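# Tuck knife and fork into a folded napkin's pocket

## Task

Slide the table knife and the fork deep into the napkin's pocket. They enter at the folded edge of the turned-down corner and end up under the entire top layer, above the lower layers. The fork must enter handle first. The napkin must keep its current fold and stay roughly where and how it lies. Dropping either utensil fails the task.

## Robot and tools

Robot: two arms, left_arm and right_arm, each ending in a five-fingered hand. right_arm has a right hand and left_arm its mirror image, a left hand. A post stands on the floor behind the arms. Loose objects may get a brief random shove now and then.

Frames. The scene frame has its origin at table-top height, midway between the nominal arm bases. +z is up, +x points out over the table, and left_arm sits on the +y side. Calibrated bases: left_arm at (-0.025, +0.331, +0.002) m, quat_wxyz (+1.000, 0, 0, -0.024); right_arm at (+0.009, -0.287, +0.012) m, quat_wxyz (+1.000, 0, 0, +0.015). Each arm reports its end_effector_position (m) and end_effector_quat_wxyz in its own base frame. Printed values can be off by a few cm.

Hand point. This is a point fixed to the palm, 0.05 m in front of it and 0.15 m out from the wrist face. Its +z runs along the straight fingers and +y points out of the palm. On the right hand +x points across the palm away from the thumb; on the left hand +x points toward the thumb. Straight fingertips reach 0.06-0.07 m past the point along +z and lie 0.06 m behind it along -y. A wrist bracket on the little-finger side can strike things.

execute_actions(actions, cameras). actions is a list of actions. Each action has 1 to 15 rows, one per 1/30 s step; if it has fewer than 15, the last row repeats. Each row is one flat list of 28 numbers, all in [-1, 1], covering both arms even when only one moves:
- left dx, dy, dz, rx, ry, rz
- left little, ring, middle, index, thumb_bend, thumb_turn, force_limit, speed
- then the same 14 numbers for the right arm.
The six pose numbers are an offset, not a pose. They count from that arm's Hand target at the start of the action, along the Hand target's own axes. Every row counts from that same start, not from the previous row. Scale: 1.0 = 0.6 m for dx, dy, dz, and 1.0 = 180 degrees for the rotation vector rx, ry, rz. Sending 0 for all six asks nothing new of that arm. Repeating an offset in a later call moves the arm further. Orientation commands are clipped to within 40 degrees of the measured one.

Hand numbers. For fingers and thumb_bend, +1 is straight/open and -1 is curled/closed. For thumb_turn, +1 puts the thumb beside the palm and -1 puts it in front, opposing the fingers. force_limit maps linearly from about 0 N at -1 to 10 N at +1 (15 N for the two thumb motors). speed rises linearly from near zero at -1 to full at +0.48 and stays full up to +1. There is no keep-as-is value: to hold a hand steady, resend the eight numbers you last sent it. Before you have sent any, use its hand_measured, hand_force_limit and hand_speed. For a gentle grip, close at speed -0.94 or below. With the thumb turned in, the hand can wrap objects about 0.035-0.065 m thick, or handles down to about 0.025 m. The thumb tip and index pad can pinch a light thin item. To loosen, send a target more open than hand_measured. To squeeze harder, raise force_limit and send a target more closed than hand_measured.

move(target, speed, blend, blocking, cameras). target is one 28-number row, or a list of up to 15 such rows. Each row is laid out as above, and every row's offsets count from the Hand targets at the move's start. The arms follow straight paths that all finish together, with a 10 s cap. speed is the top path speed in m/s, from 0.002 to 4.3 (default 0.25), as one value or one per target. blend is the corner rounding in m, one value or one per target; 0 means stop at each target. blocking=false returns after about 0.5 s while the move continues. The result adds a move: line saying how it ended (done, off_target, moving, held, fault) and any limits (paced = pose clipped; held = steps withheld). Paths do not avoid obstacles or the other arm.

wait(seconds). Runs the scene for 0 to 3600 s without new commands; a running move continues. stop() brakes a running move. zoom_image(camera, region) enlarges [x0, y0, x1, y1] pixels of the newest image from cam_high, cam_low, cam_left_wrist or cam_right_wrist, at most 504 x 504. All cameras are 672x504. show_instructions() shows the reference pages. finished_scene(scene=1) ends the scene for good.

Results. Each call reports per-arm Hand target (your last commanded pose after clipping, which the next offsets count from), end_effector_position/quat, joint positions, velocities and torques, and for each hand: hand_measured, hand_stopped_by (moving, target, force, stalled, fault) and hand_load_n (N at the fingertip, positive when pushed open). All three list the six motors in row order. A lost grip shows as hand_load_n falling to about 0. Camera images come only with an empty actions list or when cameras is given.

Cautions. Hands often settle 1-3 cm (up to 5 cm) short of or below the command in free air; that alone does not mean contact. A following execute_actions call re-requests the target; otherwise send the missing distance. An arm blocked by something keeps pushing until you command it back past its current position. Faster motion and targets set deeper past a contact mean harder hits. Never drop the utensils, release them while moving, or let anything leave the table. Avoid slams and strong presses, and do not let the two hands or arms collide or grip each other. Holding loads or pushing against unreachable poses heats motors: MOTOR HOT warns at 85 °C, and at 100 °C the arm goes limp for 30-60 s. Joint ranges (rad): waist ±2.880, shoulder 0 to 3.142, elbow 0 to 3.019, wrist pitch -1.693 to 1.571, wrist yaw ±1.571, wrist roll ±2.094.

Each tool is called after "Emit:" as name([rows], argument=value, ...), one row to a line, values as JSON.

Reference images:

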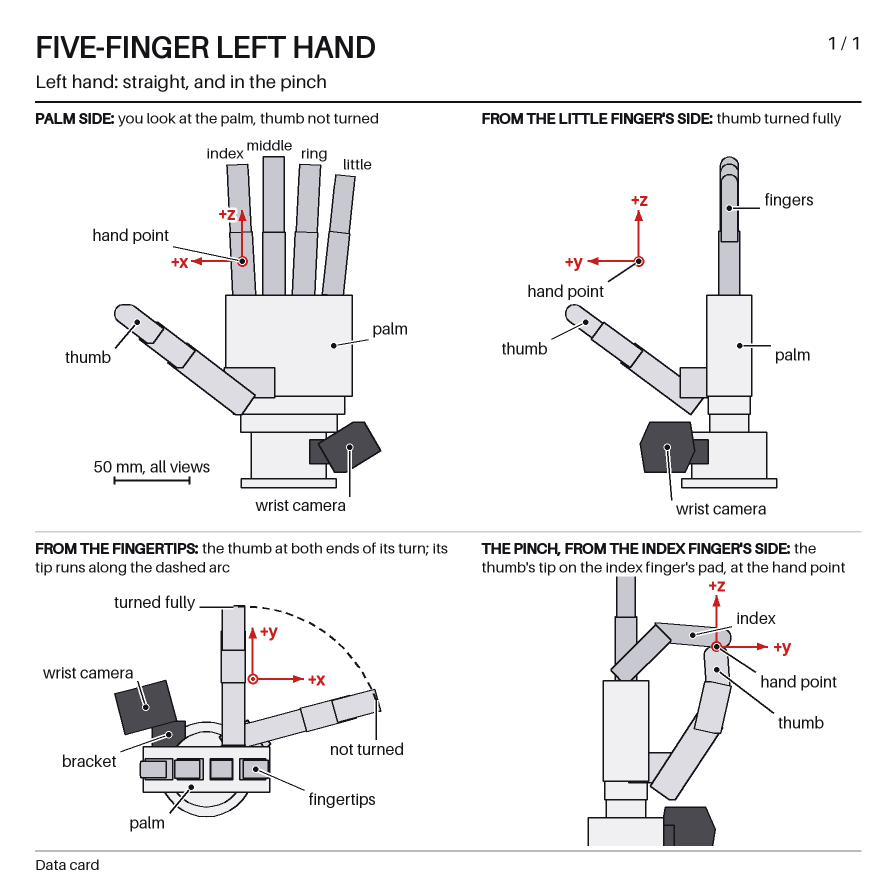

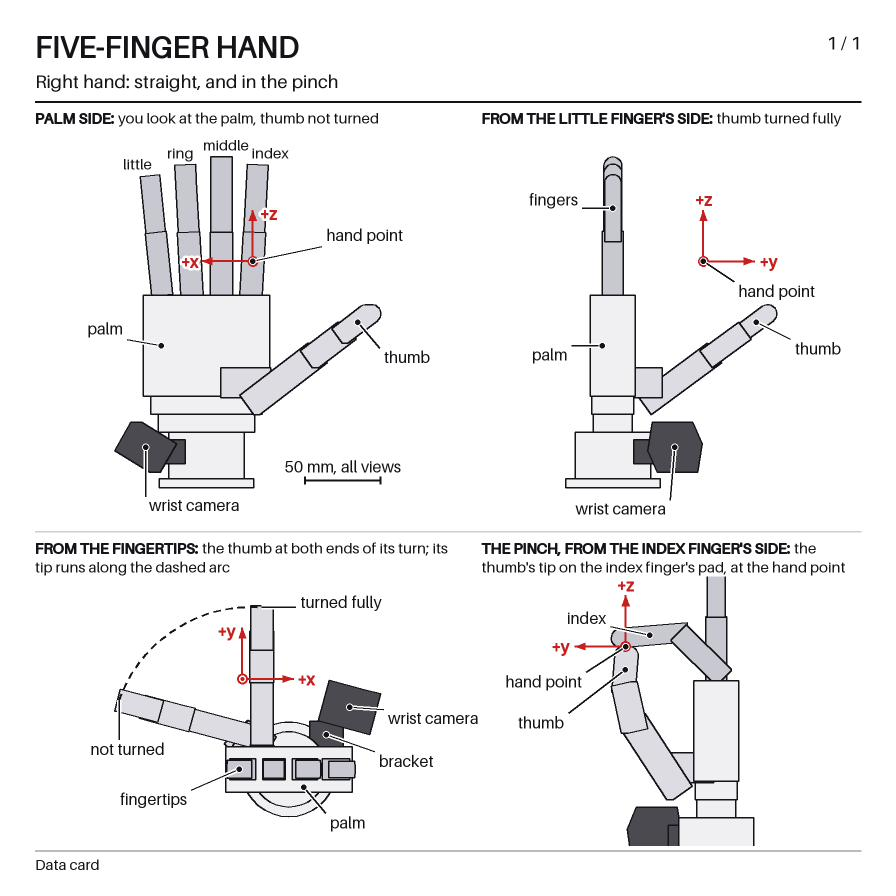

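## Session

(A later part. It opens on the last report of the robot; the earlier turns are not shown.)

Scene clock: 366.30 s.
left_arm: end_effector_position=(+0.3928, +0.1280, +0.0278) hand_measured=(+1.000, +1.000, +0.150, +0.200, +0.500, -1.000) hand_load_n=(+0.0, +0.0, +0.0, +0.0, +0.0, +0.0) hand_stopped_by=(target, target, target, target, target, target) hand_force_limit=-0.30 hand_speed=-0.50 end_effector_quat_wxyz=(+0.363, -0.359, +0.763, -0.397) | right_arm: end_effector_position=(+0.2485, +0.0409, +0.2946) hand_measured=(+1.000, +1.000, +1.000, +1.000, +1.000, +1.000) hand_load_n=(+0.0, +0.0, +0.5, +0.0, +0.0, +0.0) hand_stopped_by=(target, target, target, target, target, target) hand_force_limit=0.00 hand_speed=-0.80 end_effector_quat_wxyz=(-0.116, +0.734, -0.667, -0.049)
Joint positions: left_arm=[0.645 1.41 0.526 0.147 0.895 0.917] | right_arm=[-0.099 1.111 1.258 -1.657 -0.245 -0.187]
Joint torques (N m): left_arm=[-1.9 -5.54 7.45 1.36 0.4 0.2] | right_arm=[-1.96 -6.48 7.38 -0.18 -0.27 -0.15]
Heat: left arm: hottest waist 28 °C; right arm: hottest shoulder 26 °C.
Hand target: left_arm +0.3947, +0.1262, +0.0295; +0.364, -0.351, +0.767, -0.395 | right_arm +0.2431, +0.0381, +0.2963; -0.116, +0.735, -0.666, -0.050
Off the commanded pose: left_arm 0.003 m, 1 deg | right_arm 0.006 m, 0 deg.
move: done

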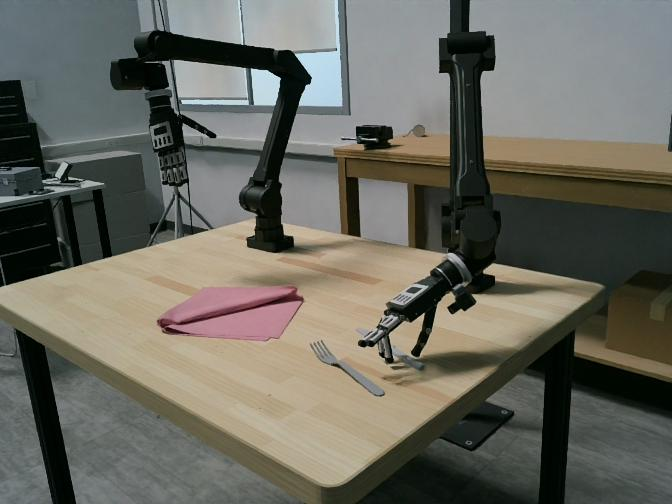

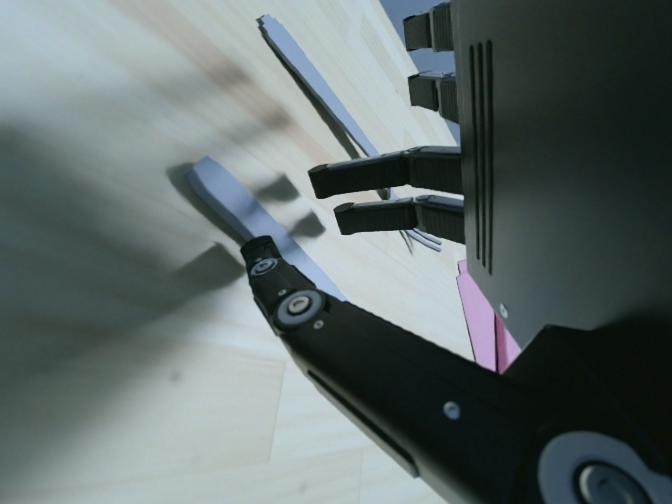

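Emit:
execute_actions(actions=[], cameras=["cam_high","cam_low","cam_left_wrist"])

Scene clock: 381.13 s.
left_arm: end_effector_position=(+0.3928, +0.1280, +0.0278) hand_measured=(+1.000, +1.000, +0.150, +0.200, +0.500, -1.000) hand_load_n=(+0.0, +0.0, +0.0, +0.0, +0.0, +0.0) hand_stopped_by=(target, target, target, target, target, target) hand_force_limit=-0.30 hand_speed=-0.50 end_effector_quat_wxyz=(+0.363, -0.359, +0.763, -0.397) | right_arm: end_effector_position=(+0.2485, +0.0409, +0.2946) hand_measured=(+1.000, +1.000, +1.000, +1.000, +1.000, +1.000) hand_load_n=(+0.0, +0.0, +0.0, +0.0, +0.0, +0.0) hand_stopped_by=(target, target, target, target, target, target) hand_force_limit=0.00 hand_speed=-0.80 end_effector_quat_wxyz=(-0.116, +0.734, -0.667, -0.049)
Joint positions: left_arm=[0.645 1.41 0.526 0.147 0.895 0.917] | right_arm=[-0.099 1.111 1.258 -1.657 -0.245 -0.187]
Joint velocities: within noise
Joint torques (N m): left_arm=[-1.9 -5.42 7.46 1.37 0.4 0.2] | right_arm=[-1.49 -6.77 7.43 -0.23 -0.24 -0.18]
Heat: left arm: hottest waist 28 °C; right arm: hottest shoulder 25 °C.
Hand target: left_arm +0.3947, +0.1262, +0.0295; +0.364, -0.351, +0.767, -0.395 | right_arm +0.2431, +0.0381, +0.2963; -0.116, +0.735, -0.666, -0.050
Off the commanded pose: left_arm 0.003 m, 1 deg | right_arm 0.006 m, 0 deg.
Images, in order (width x height): cam_high 672x504, cam_low 672x504, cam_left_wrist 672x504.

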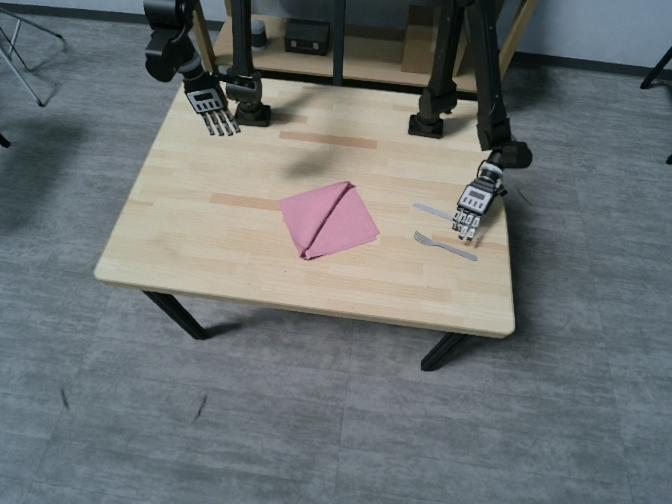

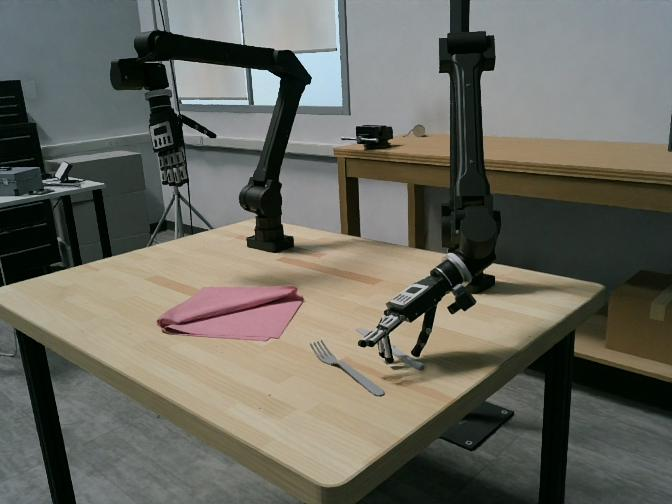

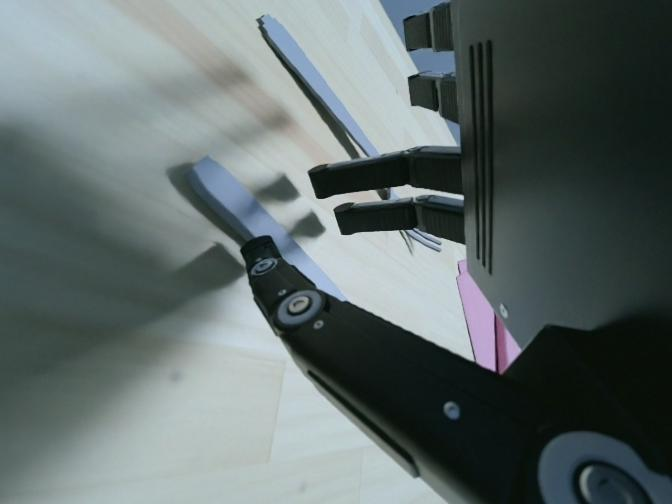

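Emit:
zoom_image(camera="cam_left_wrist", region=[160, 120, 400, 340])

Emit:
zoom_image(camera="cam_low", region=[340, 300, 440, 390])

Scaled by 2.100.

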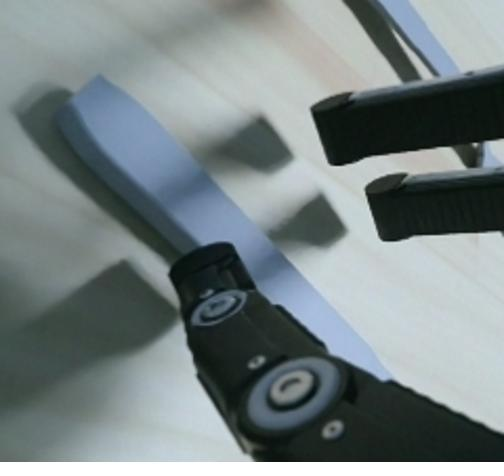

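Scaled by 5.040.

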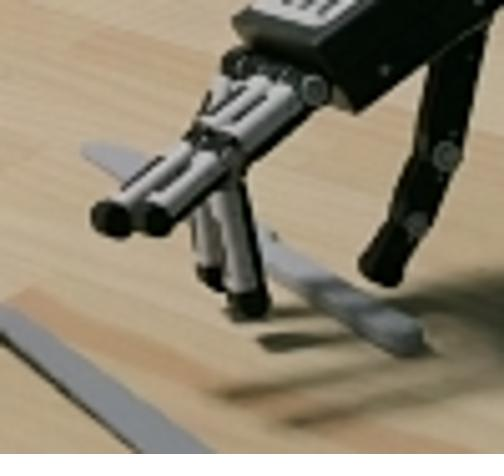

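Emit:
move(target=[0.00367,0.0113,-0.0018,0,0,0,1,1,0.15,0.2,0.5,-1,-0.3,-0.5,0,0,0,0,0,0,1,1,1,1,1,1,0.0,-0.8], speed=0.05, cameras=["cam_low","cam_left_wrist"])

Emit:
zoom_image(camera="cam_left_wrist", region=[160, 120, 400, 340])

Emit:
zoom_image(camera="cam_low", region=[340, 300, 440, 390])

Scene clock: 399.77 s.
left_arm: end_effector_position=(+0.3931, +0.1284, +0.0278) hand_measured=(+1.000, +1.000, +0.150, +0.200, +0.500, -1.000) hand_load_n=(+0.0, +0.0, +0.0, +0.0, +0.0, +0.0) hand_stopped_by=(target, target, target, target, target, target) hand_force_limit=-0.30 hand_speed=-0.50 end_effector_quat_wxyz=(+0.365, -0.355, +0.764, -0.396) | right_arm: end_effector_position=(+0.2485, +0.0409, +0.2946) hand_measured=(+1.000, +1.000, +1.000, +1.000, +1.000, +1.000) hand_load_n=(+0.0, +0.0, +0.0, +0.0, +0.0, -0.5) hand_stopped_by=(target, target, target, target, target, target) hand_force_limit=0.00 hand_speed=-0.80 end_effector_quat_wxyz=(-0.116, +0.734, -0.667, -0.049)
Joint positions: left_arm=[0.645 1.41 0.526 0.147 0.896 0.927] | right_arm=[-0.099 1.111 1.258 -1.657 -0.245 -0.187]
Joint torques (N m): left_arm=[-1.14 -4.72 6.61 1.99 0.61 0.22] | right_arm=[-1.67 -6.53 7.39 -0.16 -0.3 -0.15]
Heat: left arm: hottest waist 28 °C; right arm: hottest elbow 26 °C.
Hand target: left_arm +0.3910, +0.1278, +0.0235; +0.364, -0.352, +0.767, -0.395 | right_arm +0.2431, +0.0381, +0.2963; -0.116, +0.735, -0.666, -0.050
Off the commanded pose: left_arm 0.005 m, 1 deg | right_arm 0.006 m, 0 deg.
move: done

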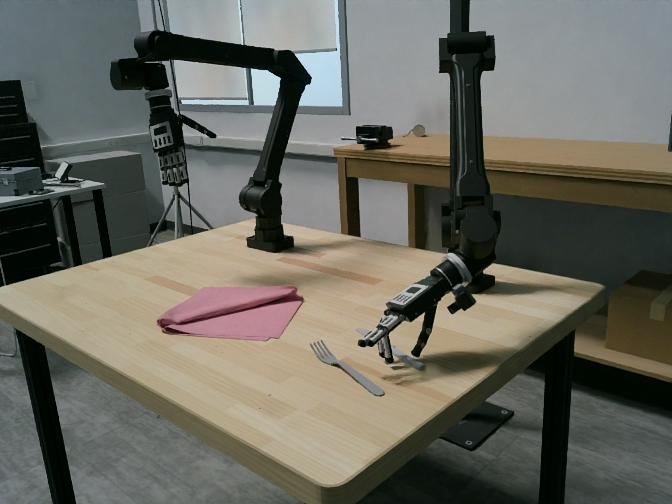

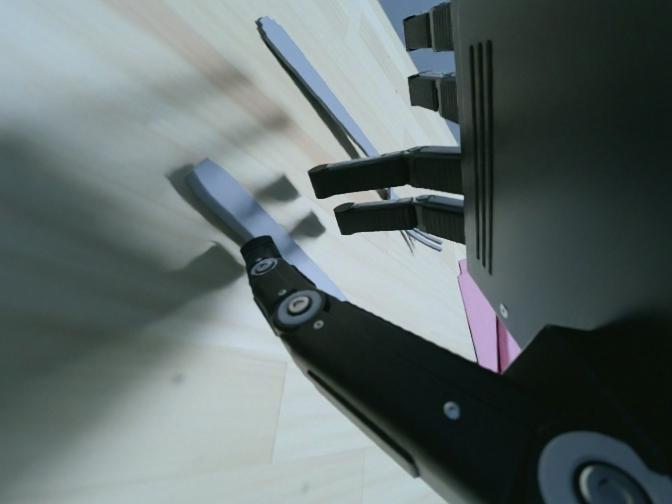

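Scaled by 2.100.

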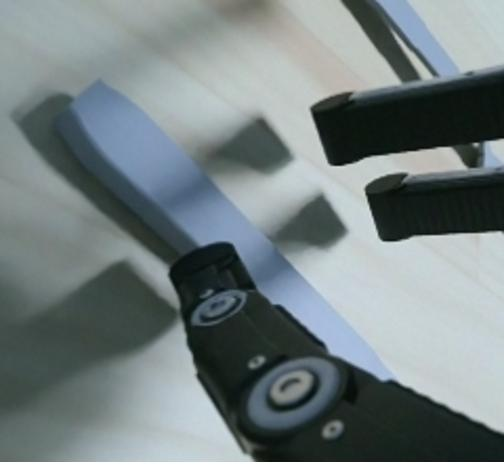

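Scaled by 5.040.

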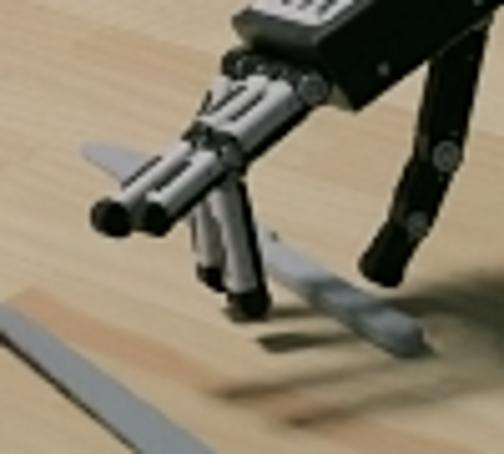

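Emit:
move(target=[0.0019,0.00575,0.0028,0,0,0,1,1,0.15,0.2,0.5,-1,-0.3,-0.5,0,0,0,0,0,0,1,1,1,1,1,1,0.0,-0.8], speed=0.05, cameras=["cam_low","cam_left_wrist"])

Emit:
zoom_image(camera="cam_left_wrist", region=[160, 120, 400, 340])

Emit:
zoom_image(camera="cam_low", region=[340, 300, 440, 390])

Scene clock: 408.17 s.
left_arm: end_effector_position=(+0.3930, +0.1284, +0.0261) hand_measured=(+1.000, +1.000, +0.150, +0.200, +0.500, -1.000) hand_load_n=(+0.0, +0.0, +0.0, +0.0, +0.0, +0.5) hand_stopped_by=(target, target, target, target, target, target) hand_force_limit=-0.30 hand_speed=-0.50 end_effector_quat_wxyz=(+0.364, -0.355, +0.764, -0.396) | right_arm: end_effector_position=(+0.2485, +0.0409, +0.2946) hand_measured=(+1.000, +1.000, +1.000, +1.000, +1.000, +1.000) hand_load_n=(+0.0, +0.0, +0.0, +0.0, +0.0, +0.0) hand_stopped_by=(target, target, target, target, target, target) hand_force_limit=0.00 hand_speed=-0.80 end_effector_quat_wxyz=(-0.116, +0.734, -0.667, -0.049)
Joint positions: left_arm=[0.645 1.415 0.526 0.149 0.896 0.928] | right_arm=[-0.099 1.111 1.258 -1.657 -0.245 -0.187]
Joint torques (N m): left_arm=[-1.2 -4.13 6.26 2.44 0.62 0.22] | right_arm=[-2.32 -6.95 7.35 -0.28 -0.24 -0.12]
Heat: left arm: hottest waist 28 °C; right arm: hottest elbow 26 °C.
Hand target: left_arm +0.3910, +0.1278, +0.0195; +0.364, -0.351, +0.767, -0.395 | right_arm +0.2431, +0.0381, +0.2963; -0.116, +0.735, -0.666, -0.050
Off the commanded pose: left_arm 0.007 m, 1 deg | right_arm 0.006 m, 0 deg.
move: done

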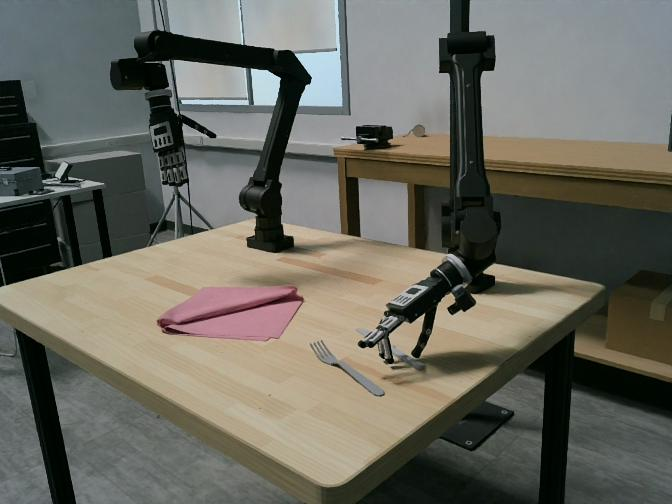

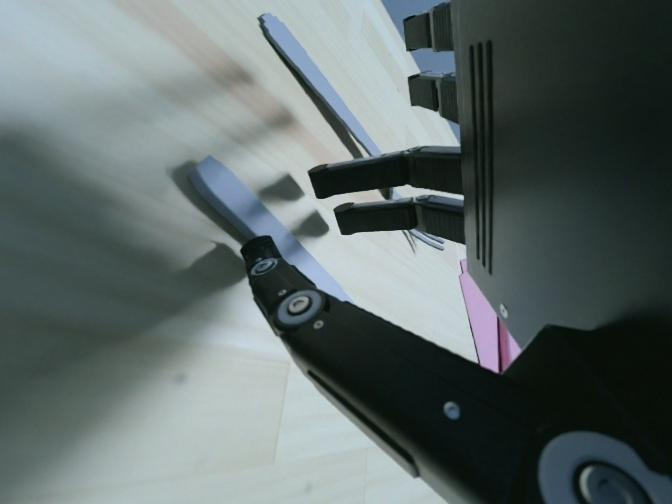

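Scaled by 2.100.

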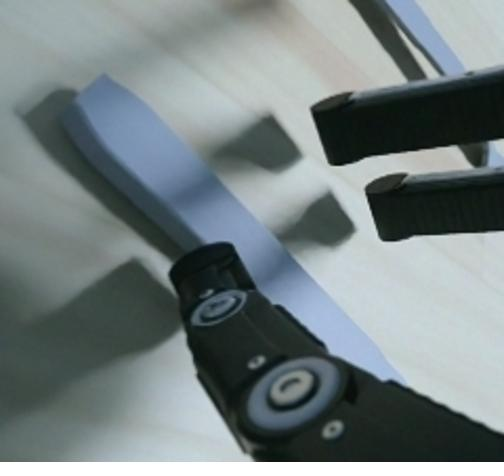

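Scaled by 5.040.

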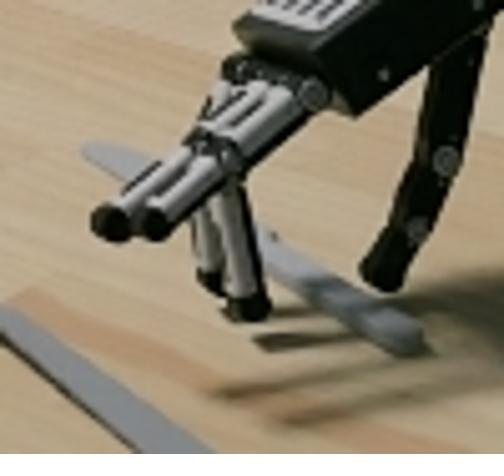

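Emit:
move(target=[0.0023,0.0071,-0.0002,0,0,0,1,1,0.15,0.2,0.5,-1,-0.3,-0.5,0,0,0,0,0,0,1,1,1,1,1,1,0.0,-0.8], speed=0.05, cameras=["cam_low","cam_left_wrist"])

Emit:
zoom_image(camera="cam_left_wrist", region=[160, 120, 400, 340])

Emit:
zoom_image(camera="cam_low", region=[340, 300, 440, 390])

Scene clock: 412.07 s.
left_arm: end_effector_position=(+0.3911, +0.1266, +0.0213) hand_measured=(+1.000, +1.000, +0.150, +0.200, +0.500, -1.000) hand_load_n=(+0.0, +0.0, +0.0, +0.0, +0.0, +0.0) hand_stopped_by=(target, target, target, target, target, target) hand_force_limit=-0.30 hand_speed=-0.50 end_effector_quat_wxyz=(+0.362, -0.354, +0.765, -0.397) | right_arm: end_effector_position=(+0.2485, +0.0409, +0.2946) hand_measured=(+1.000, +1.000, +1.000, +1.000, +1.000, +1.000) hand_load_n=(+0.0, +0.0, +0.0, +0.0, +0.0, +0.0) hand_stopped_by=(target, target, target, target, target, target) hand_force_limit=0.00 hand_speed=-0.80 end_effector_quat_wxyz=(-0.116, +0.734, -0.667, -0.049)
Joint positions: left_arm=[0.645 1.426 0.519 0.16 0.9 0.933] | right_arm=[-0.099 1.111 1.258 -1.657 -0.245 -0.187]
Joint torques (N m): left_arm=[-0.79 -4.07 6.3 2.45 0.61 0.23] | right_arm=[-1.55 -6.48 7.38 -0.28 -0.26 -0.17]
Heat: left arm: hottest waist 28 °C; right arm: hottest elbow 26 °C.
Hand target: left_arm +0.3892, +0.1286, +0.0154; +0.364, -0.351, +0.767, -0.395 | right_arm +0.2431, +0.0381, +0.2963; -0.116, +0.735, -0.666, -0.050
Off the commanded pose: left_arm 0.006 m, 0 deg | right_arm 0.006 m, 0 deg.
move: done

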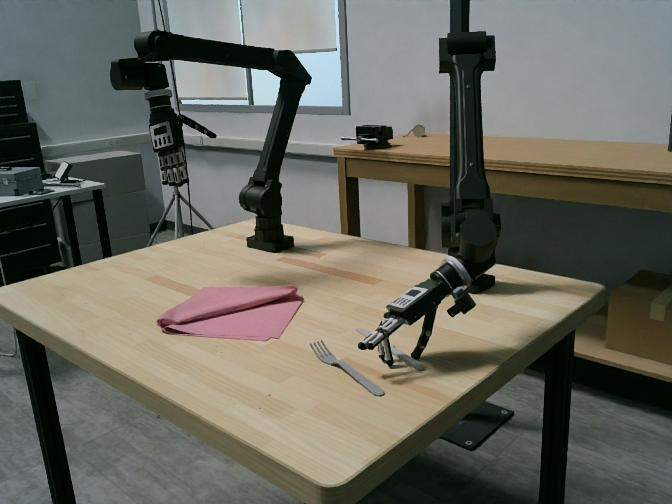

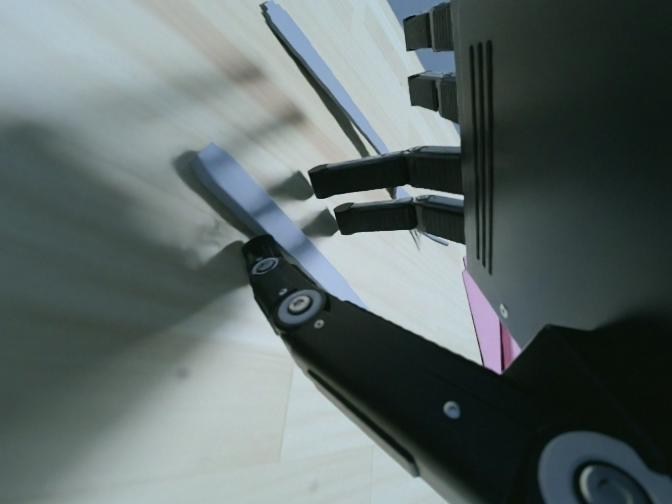

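Scaled by 2.100.

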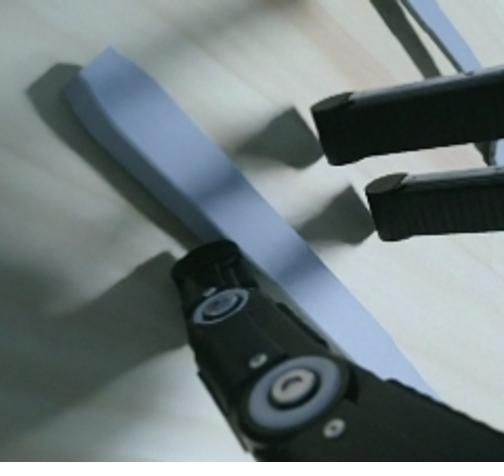

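Scaled by 5.040.

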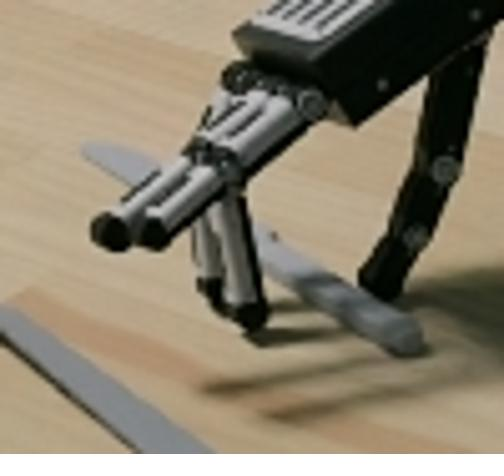

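Emit:
move(target=[0,0,0,0,0,0,1,1,-0.35,-0.35,0.5,-1,-0.4,-0.88,0,0,0,0,0,0,1,1,1,1,1,1,0.0,-0.8], speed=0.05, cameras=["cam_low","cam_left_wrist"])

Emit:
zoom_image(camera="cam_left_wrist", region=[160, 120, 400, 340])

Emit:
zoom_image(camera="cam_low", region=[340, 300, 440, 390])

Scene clock: 418.97 s.
left_arm: end_effector_position=(+0.3915, +0.1264, +0.0218) hand_measured=(+1.000, +1.000, -0.350, -0.350, +0.500, -1.000) hand_load_n=(-0.5, +0.0, +0.0, +0.0, +0.0, +0.0) hand_stopped_by=(target, target, target, target, target, target) hand_force_limit=-0.40 hand_speed=-0.88 end_effector_quat_wxyz=(+0.363, -0.353, +0.765, -0.398) | right_arm: end_effector_position=(+0.2485, +0.0409, +0.2946) hand_measured=(+1.000, +1.000, +1.000, +1.000, +1.000, +1.000) hand_load_n=(+0.0, +0.0, +0.0, +0.0, +0.0, +0.0) hand_stopped_by=(target, target, target, target, target, target) hand_force_limit=0.00 hand_speed=-0.80 end_effector_quat_wxyz=(-0.116, +0.734, -0.667, -0.049)
Joint positions: left_arm=[0.645 1.426 0.519 0.163 0.902 0.933] | right_arm=[-0.099 1.111 1.258 -1.657 -0.245 -0.187]
Joint torques (N m): left_arm=[-0.73 -4.19 6.26 2.37 0.54 0.21] | right_arm=[-1.49 -6.71 7.36 -0.18 -0.27 -0.13]
Heat: left arm: hottest waist 28 °C; right arm: hottest elbow 26 °C.
Hand target: left_arm +0.3892, +0.1285, +0.0154; +0.364, -0.352, +0.767, -0.395 | right_arm +0.2431, +0.0381, +0.2963; -0.116, +0.735, -0.666, -0.050
Off the commanded pose: left_arm 0.007 m, 0 deg | right_arm 0.006 m, 0 deg.
move: done

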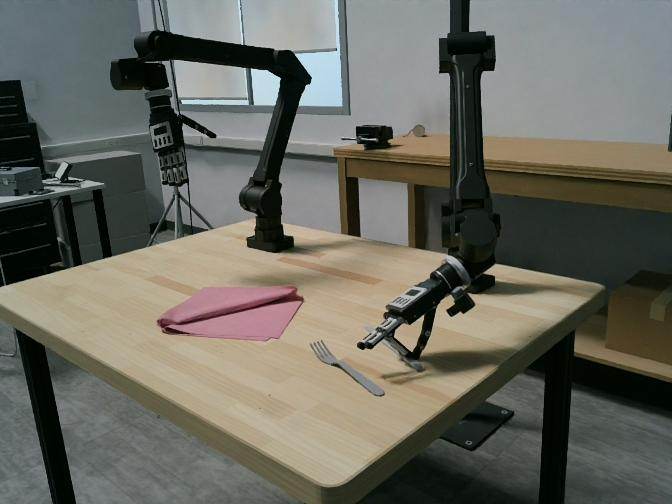

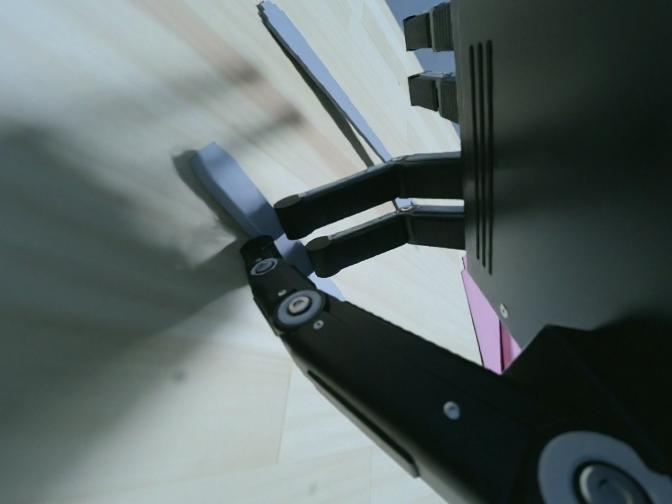

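Scaled by 2.100.

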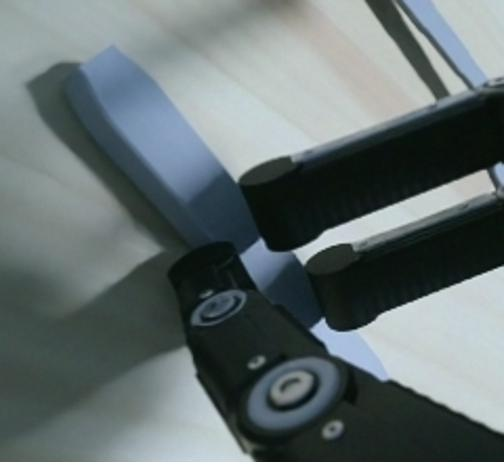

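Scaled by 5.040.

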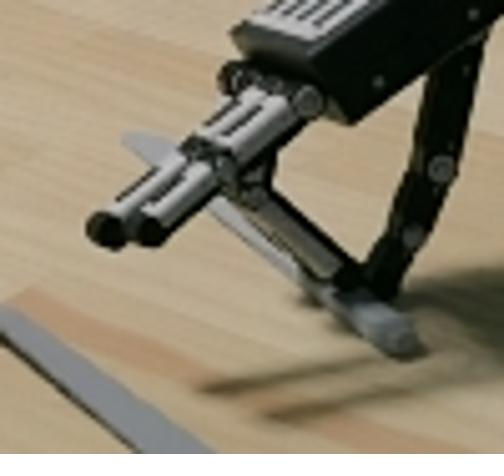

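Emit:
move([
  [0,0,0,0,0,0,1,1,0.15,0.2,0.5,-1,-0.4,-0.6,0,0,0,0,0,0,1,1,1,1,1,1,0.0,-0.8],
  [-0.0065,-0.0201,-0.0337,0.0528,-0.0172,0,1,1,0.15,0.2,0.27,-1,-0.4,-0.6,0,0,0,0,0,0,1,1,1,1,1,1,0.0,-0.8],
], speed=0.06, cameras=["cam_high","cam_low","cam_left_wrist"])

Emit:
zoom_image(camera="cam_high", region=[390, 180, 530, 285])

Emit:
zoom_image(camera="cam_left_wrist", region=[160, 60, 440, 340])

Scene clock: 456.10 s.
left_arm: end_effector_position=(+0.3804, +0.1328, +0.0406) hand_measured=(+1.000, +1.000, +0.150, +0.200, +0.270, -1.000) hand_load_n=(+0.0, +0.0, +0.0, +0.0, +0.0, +0.0) hand_stopped_by=(target, target, target, target, target, target) hand_force_limit=-0.40 hand_speed=-0.60 end_effector_quat_wxyz=(+0.416, -0.321, +0.726, -0.444) | right_arm: end_effector_position=(+0.2485, +0.0409, +0.2946) hand_measured=(+1.000, +1.000, +1.000, +1.000, +1.000, +1.000) hand_load_n=(+0.0, +0.0, +0.0, +0.0, +0.0, +0.0) hand_stopped_by=(target, target, target, target, target, target) hand_force_limit=0.00 hand_speed=-0.80 end_effector_quat_wxyz=(-0.116, +0.734, -0.667, -0.049)
Joint positions: left_arm=[0.742 1.43 0.442 0.413 1.075 0.855] | right_arm=[-0.099 1.111 1.258 -1.657 -0.245 -0.187]
Joint torques (N m): left_arm=[-0.5 -3.66 5.68 2.54 0.59 -0.11] | right_arm=[-1.44 -7.06 7.43 -0.2 -0.27 -0.16]
Heat: left arm: hottest waist 28 °C; right arm: hottest elbow 26 °C.
Hand target: left_arm +0.3772, +0.1334, +0.0355; +0.412, -0.331, +0.722, -0.448 | right_arm +0.2431, +0.0381, +0.2963; -0.116, +0.735, -0.666, -0.050
Off the commanded pose: left_arm 0.006 m, 1 deg | right_arm 0.006 m, 0 deg.
move: done

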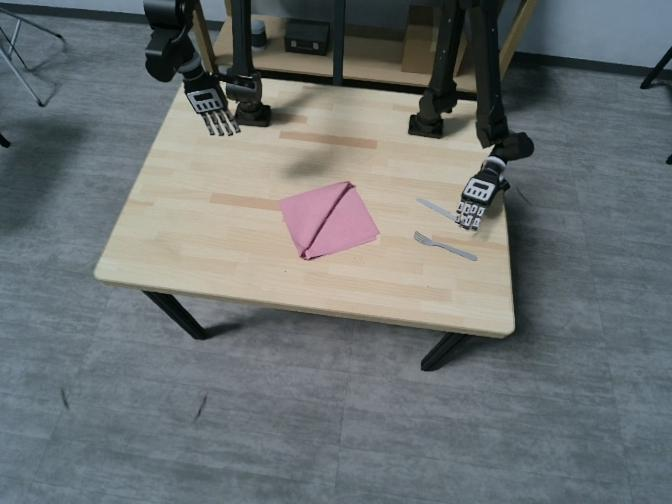

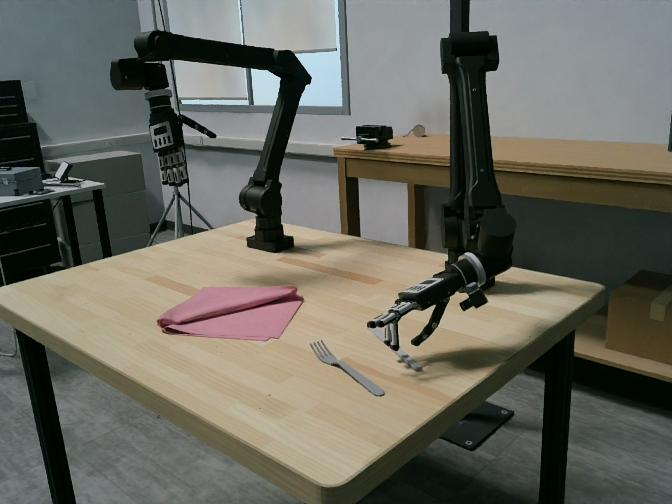

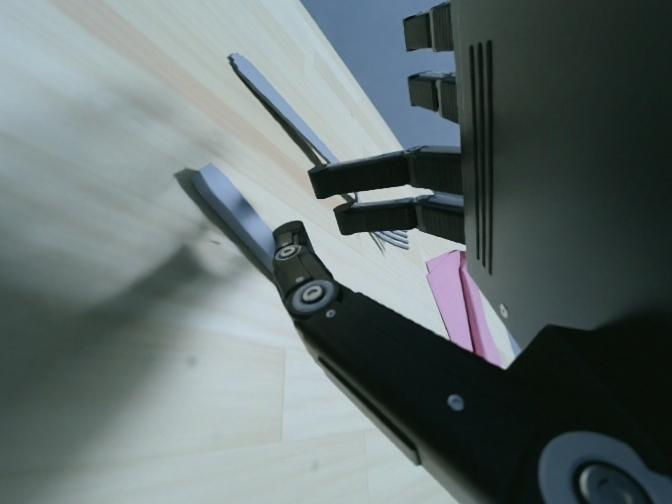

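Scaled by 3.600.

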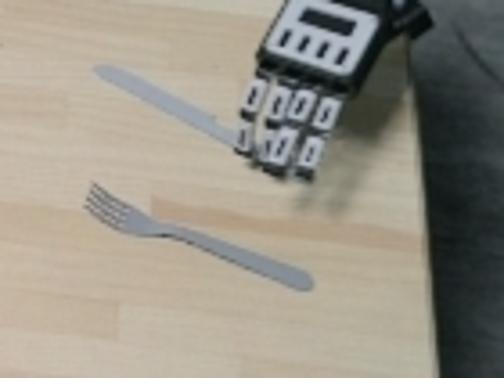

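Scaled by 1.800.

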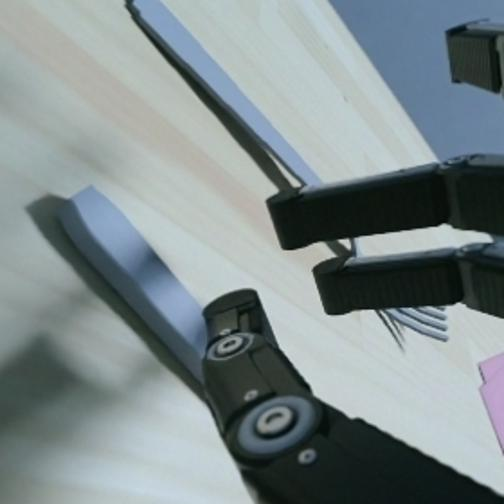

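Emit:
move(target=[0.00697,0.02144,0.00604,0,0,0,1,1,0.15,0.2,0.27,-1,-0.4,-0.6,0,0,0,0,0,0,1,1,1,1,1,1,0.0,-0.8], speed=0.05, cameras=["cam_low","cam_left_wrist"])

Emit:
zoom_image(camera="cam_left_wrist", region=[160, 60, 440, 340])

Emit:
zoom_image(camera="cam_low", region=[340, 300, 440, 390])

Scene clock: 476.03 s.
left_arm: end_effector_position=(+0.3802, +0.1326, +0.0259) hand_measured=(+1.000, +1.000, +0.150, +0.200, +0.270, -1.000) hand_load_n=(+0.0, +0.0, +0.0, +0.0, +0.0, +0.0) hand_stopped_by=(target, target, target, target, target, target) hand_force_limit=-0.40 hand_speed=-0.60 end_effector_quat_wxyz=(+0.415, -0.321, +0.726, -0.445) | right_arm: end_effector_position=(+0.2485, +0.0409, +0.2946) hand_measured=(+1.000, +1.000, +1.000, +1.000, +1.000, +1.000) hand_load_n=(+0.0, +0.0, +0.0, +0.0, +0.0, +0.0) hand_stopped_by=(target, target, target, target, target, target) hand_force_limit=0.00 hand_speed=-0.80 end_effector_quat_wxyz=(-0.116, +0.734, -0.667, -0.049)
Joint positions: left_arm=[0.742 1.486 0.432 0.476 1.075 0.855] | right_arm=[-0.099 1.111 1.258 -1.657 -0.245 -0.187]
Joint torques (N m): left_arm=[-0.62 -3.96 5.26 2.5 0.58 -0.11] | right_arm=[-2.02 -6.59 7.39 -0.17 -0.26 -0.19]
Heat: left arm: hottest waist 28 °C; right arm: hottest elbow 26 °C.
Hand target: left_arm +0.3773, +0.1335, +0.0215; +0.412, -0.331, +0.722, -0.447 | right_arm +0.2431, +0.0381, +0.2963; -0.116, +0.735, -0.666, -0.050
Off the commanded pose: left_arm 0.005 m, 1 deg | right_arm 0.006 m, 0 deg.
move: done

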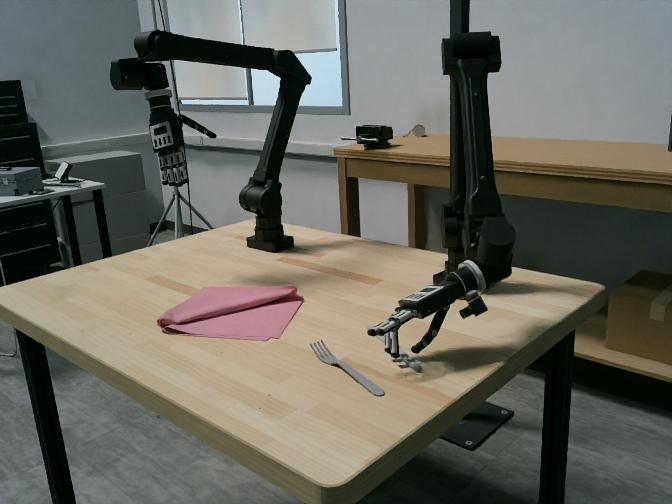

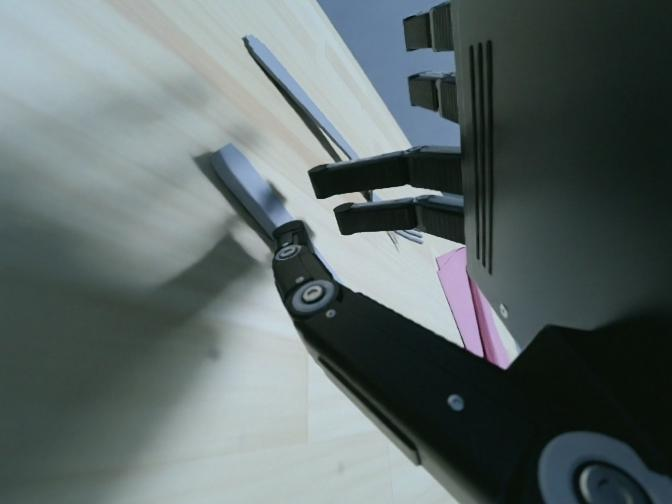

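Scaled by 1.800.

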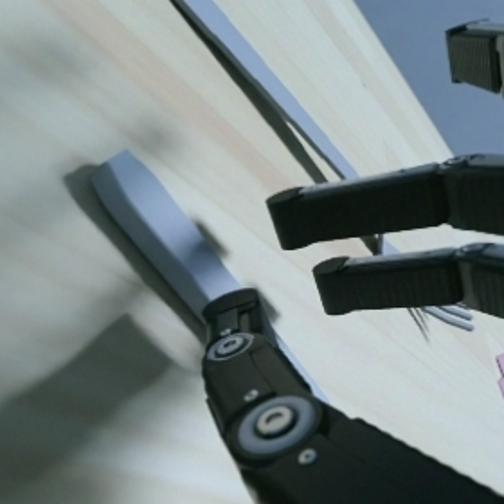

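Scaled by 5.040.

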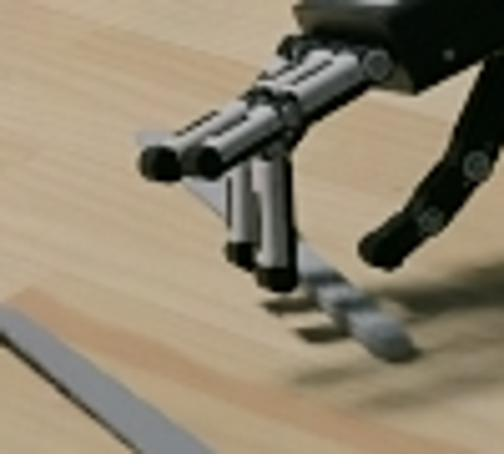

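Emit:
move(target=[0.0030,0.0092,0.0026,0,0,0,1,1,0.15,0.2,0.27,-1,-0.4,-0.6,0,0,0,0,0,0,1,1,1,1,1,1,0.0,-0.8], speed=0.05, cameras=["cam_low","cam_left_wrist"])

Emit:
zoom_image(camera="cam_left_wrist", region=[160, 60, 440, 340])

Emit:
zoom_image(camera="cam_low", region=[340, 300, 440, 390])

Scene clock: 485.60 s.
left_arm: end_effector_position=(+0.3815, +0.1338, +0.0209) hand_measured=(+1.000, +1.000, +0.150, +0.200, +0.270, -1.000) hand_load_n=(+0.0, +0.0, +0.0, +0.0, +0.0, +0.0) hand_stopped_by=(target, target, target, target, target, target) hand_force_limit=-0.40 hand_speed=-0.60 end_effector_quat_wxyz=(+0.417, -0.320, +0.726, -0.444) | right_arm: end_effector_position=(+0.2485, +0.0409, +0.2946) hand_measured=(+1.000, +1.000, +1.000, +1.000, +1.000, +1.000) hand_load_n=(+0.0, +0.0, +0.0, +0.0, +0.0, +0.0) hand_stopped_by=(target, target, target, target, target, target) hand_force_limit=0.00 hand_speed=-0.80 end_effector_quat_wxyz=(-0.116, +0.734, -0.667, -0.049)
Joint positions: left_arm=[0.742 1.51 0.432 0.504 1.075 0.855] | right_arm=[-0.099 1.111 1.258 -1.657 -0.245 -0.187]
Joint torques (N m): left_arm=[-0.44 -4.07 4.74 2.48 0.59 -0.12] | right_arm=[-1.96 -6.36 7.36 -0.23 -0.29 -0.16]
Heat: left arm: hottest waist 28 °C; right arm: hottest elbow 26 °C.
Hand target: left_arm +0.3772, +0.1335, +0.0155; +0.412, -0.331, +0.722, -0.447 | right_arm +0.2431, +0.0381, +0.2963; -0.116, +0.735, -0.666, -0.050
Off the commanded pose: left_arm 0.007 m, 1 deg | right_arm 0.006 m, 0 deg.
move: done

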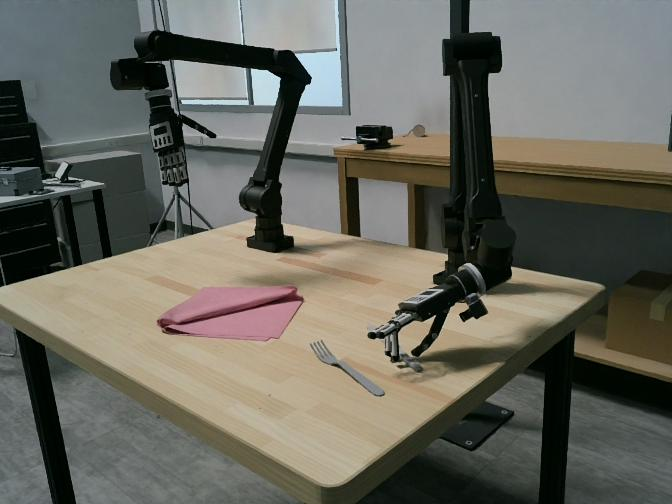

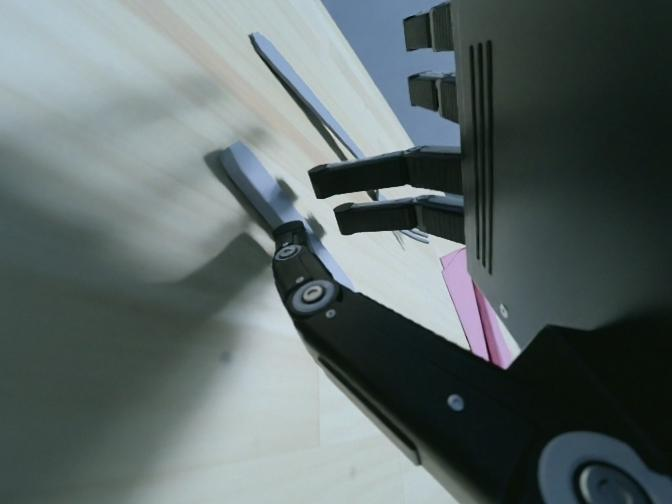

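Scaled by 1.800.

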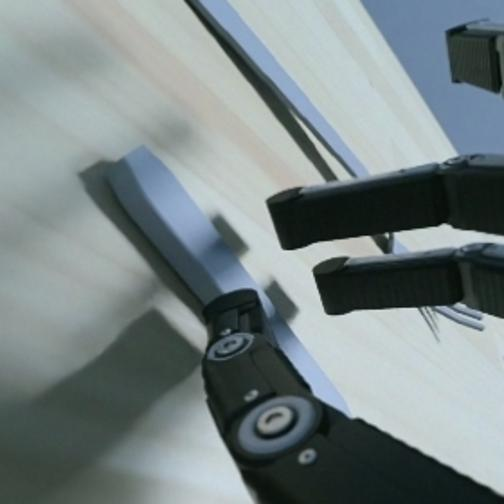

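Scaled by 5.040.

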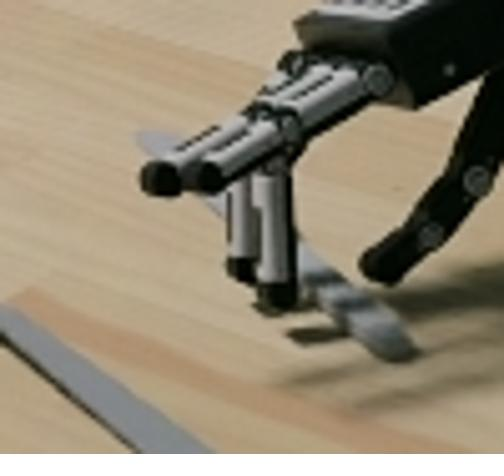

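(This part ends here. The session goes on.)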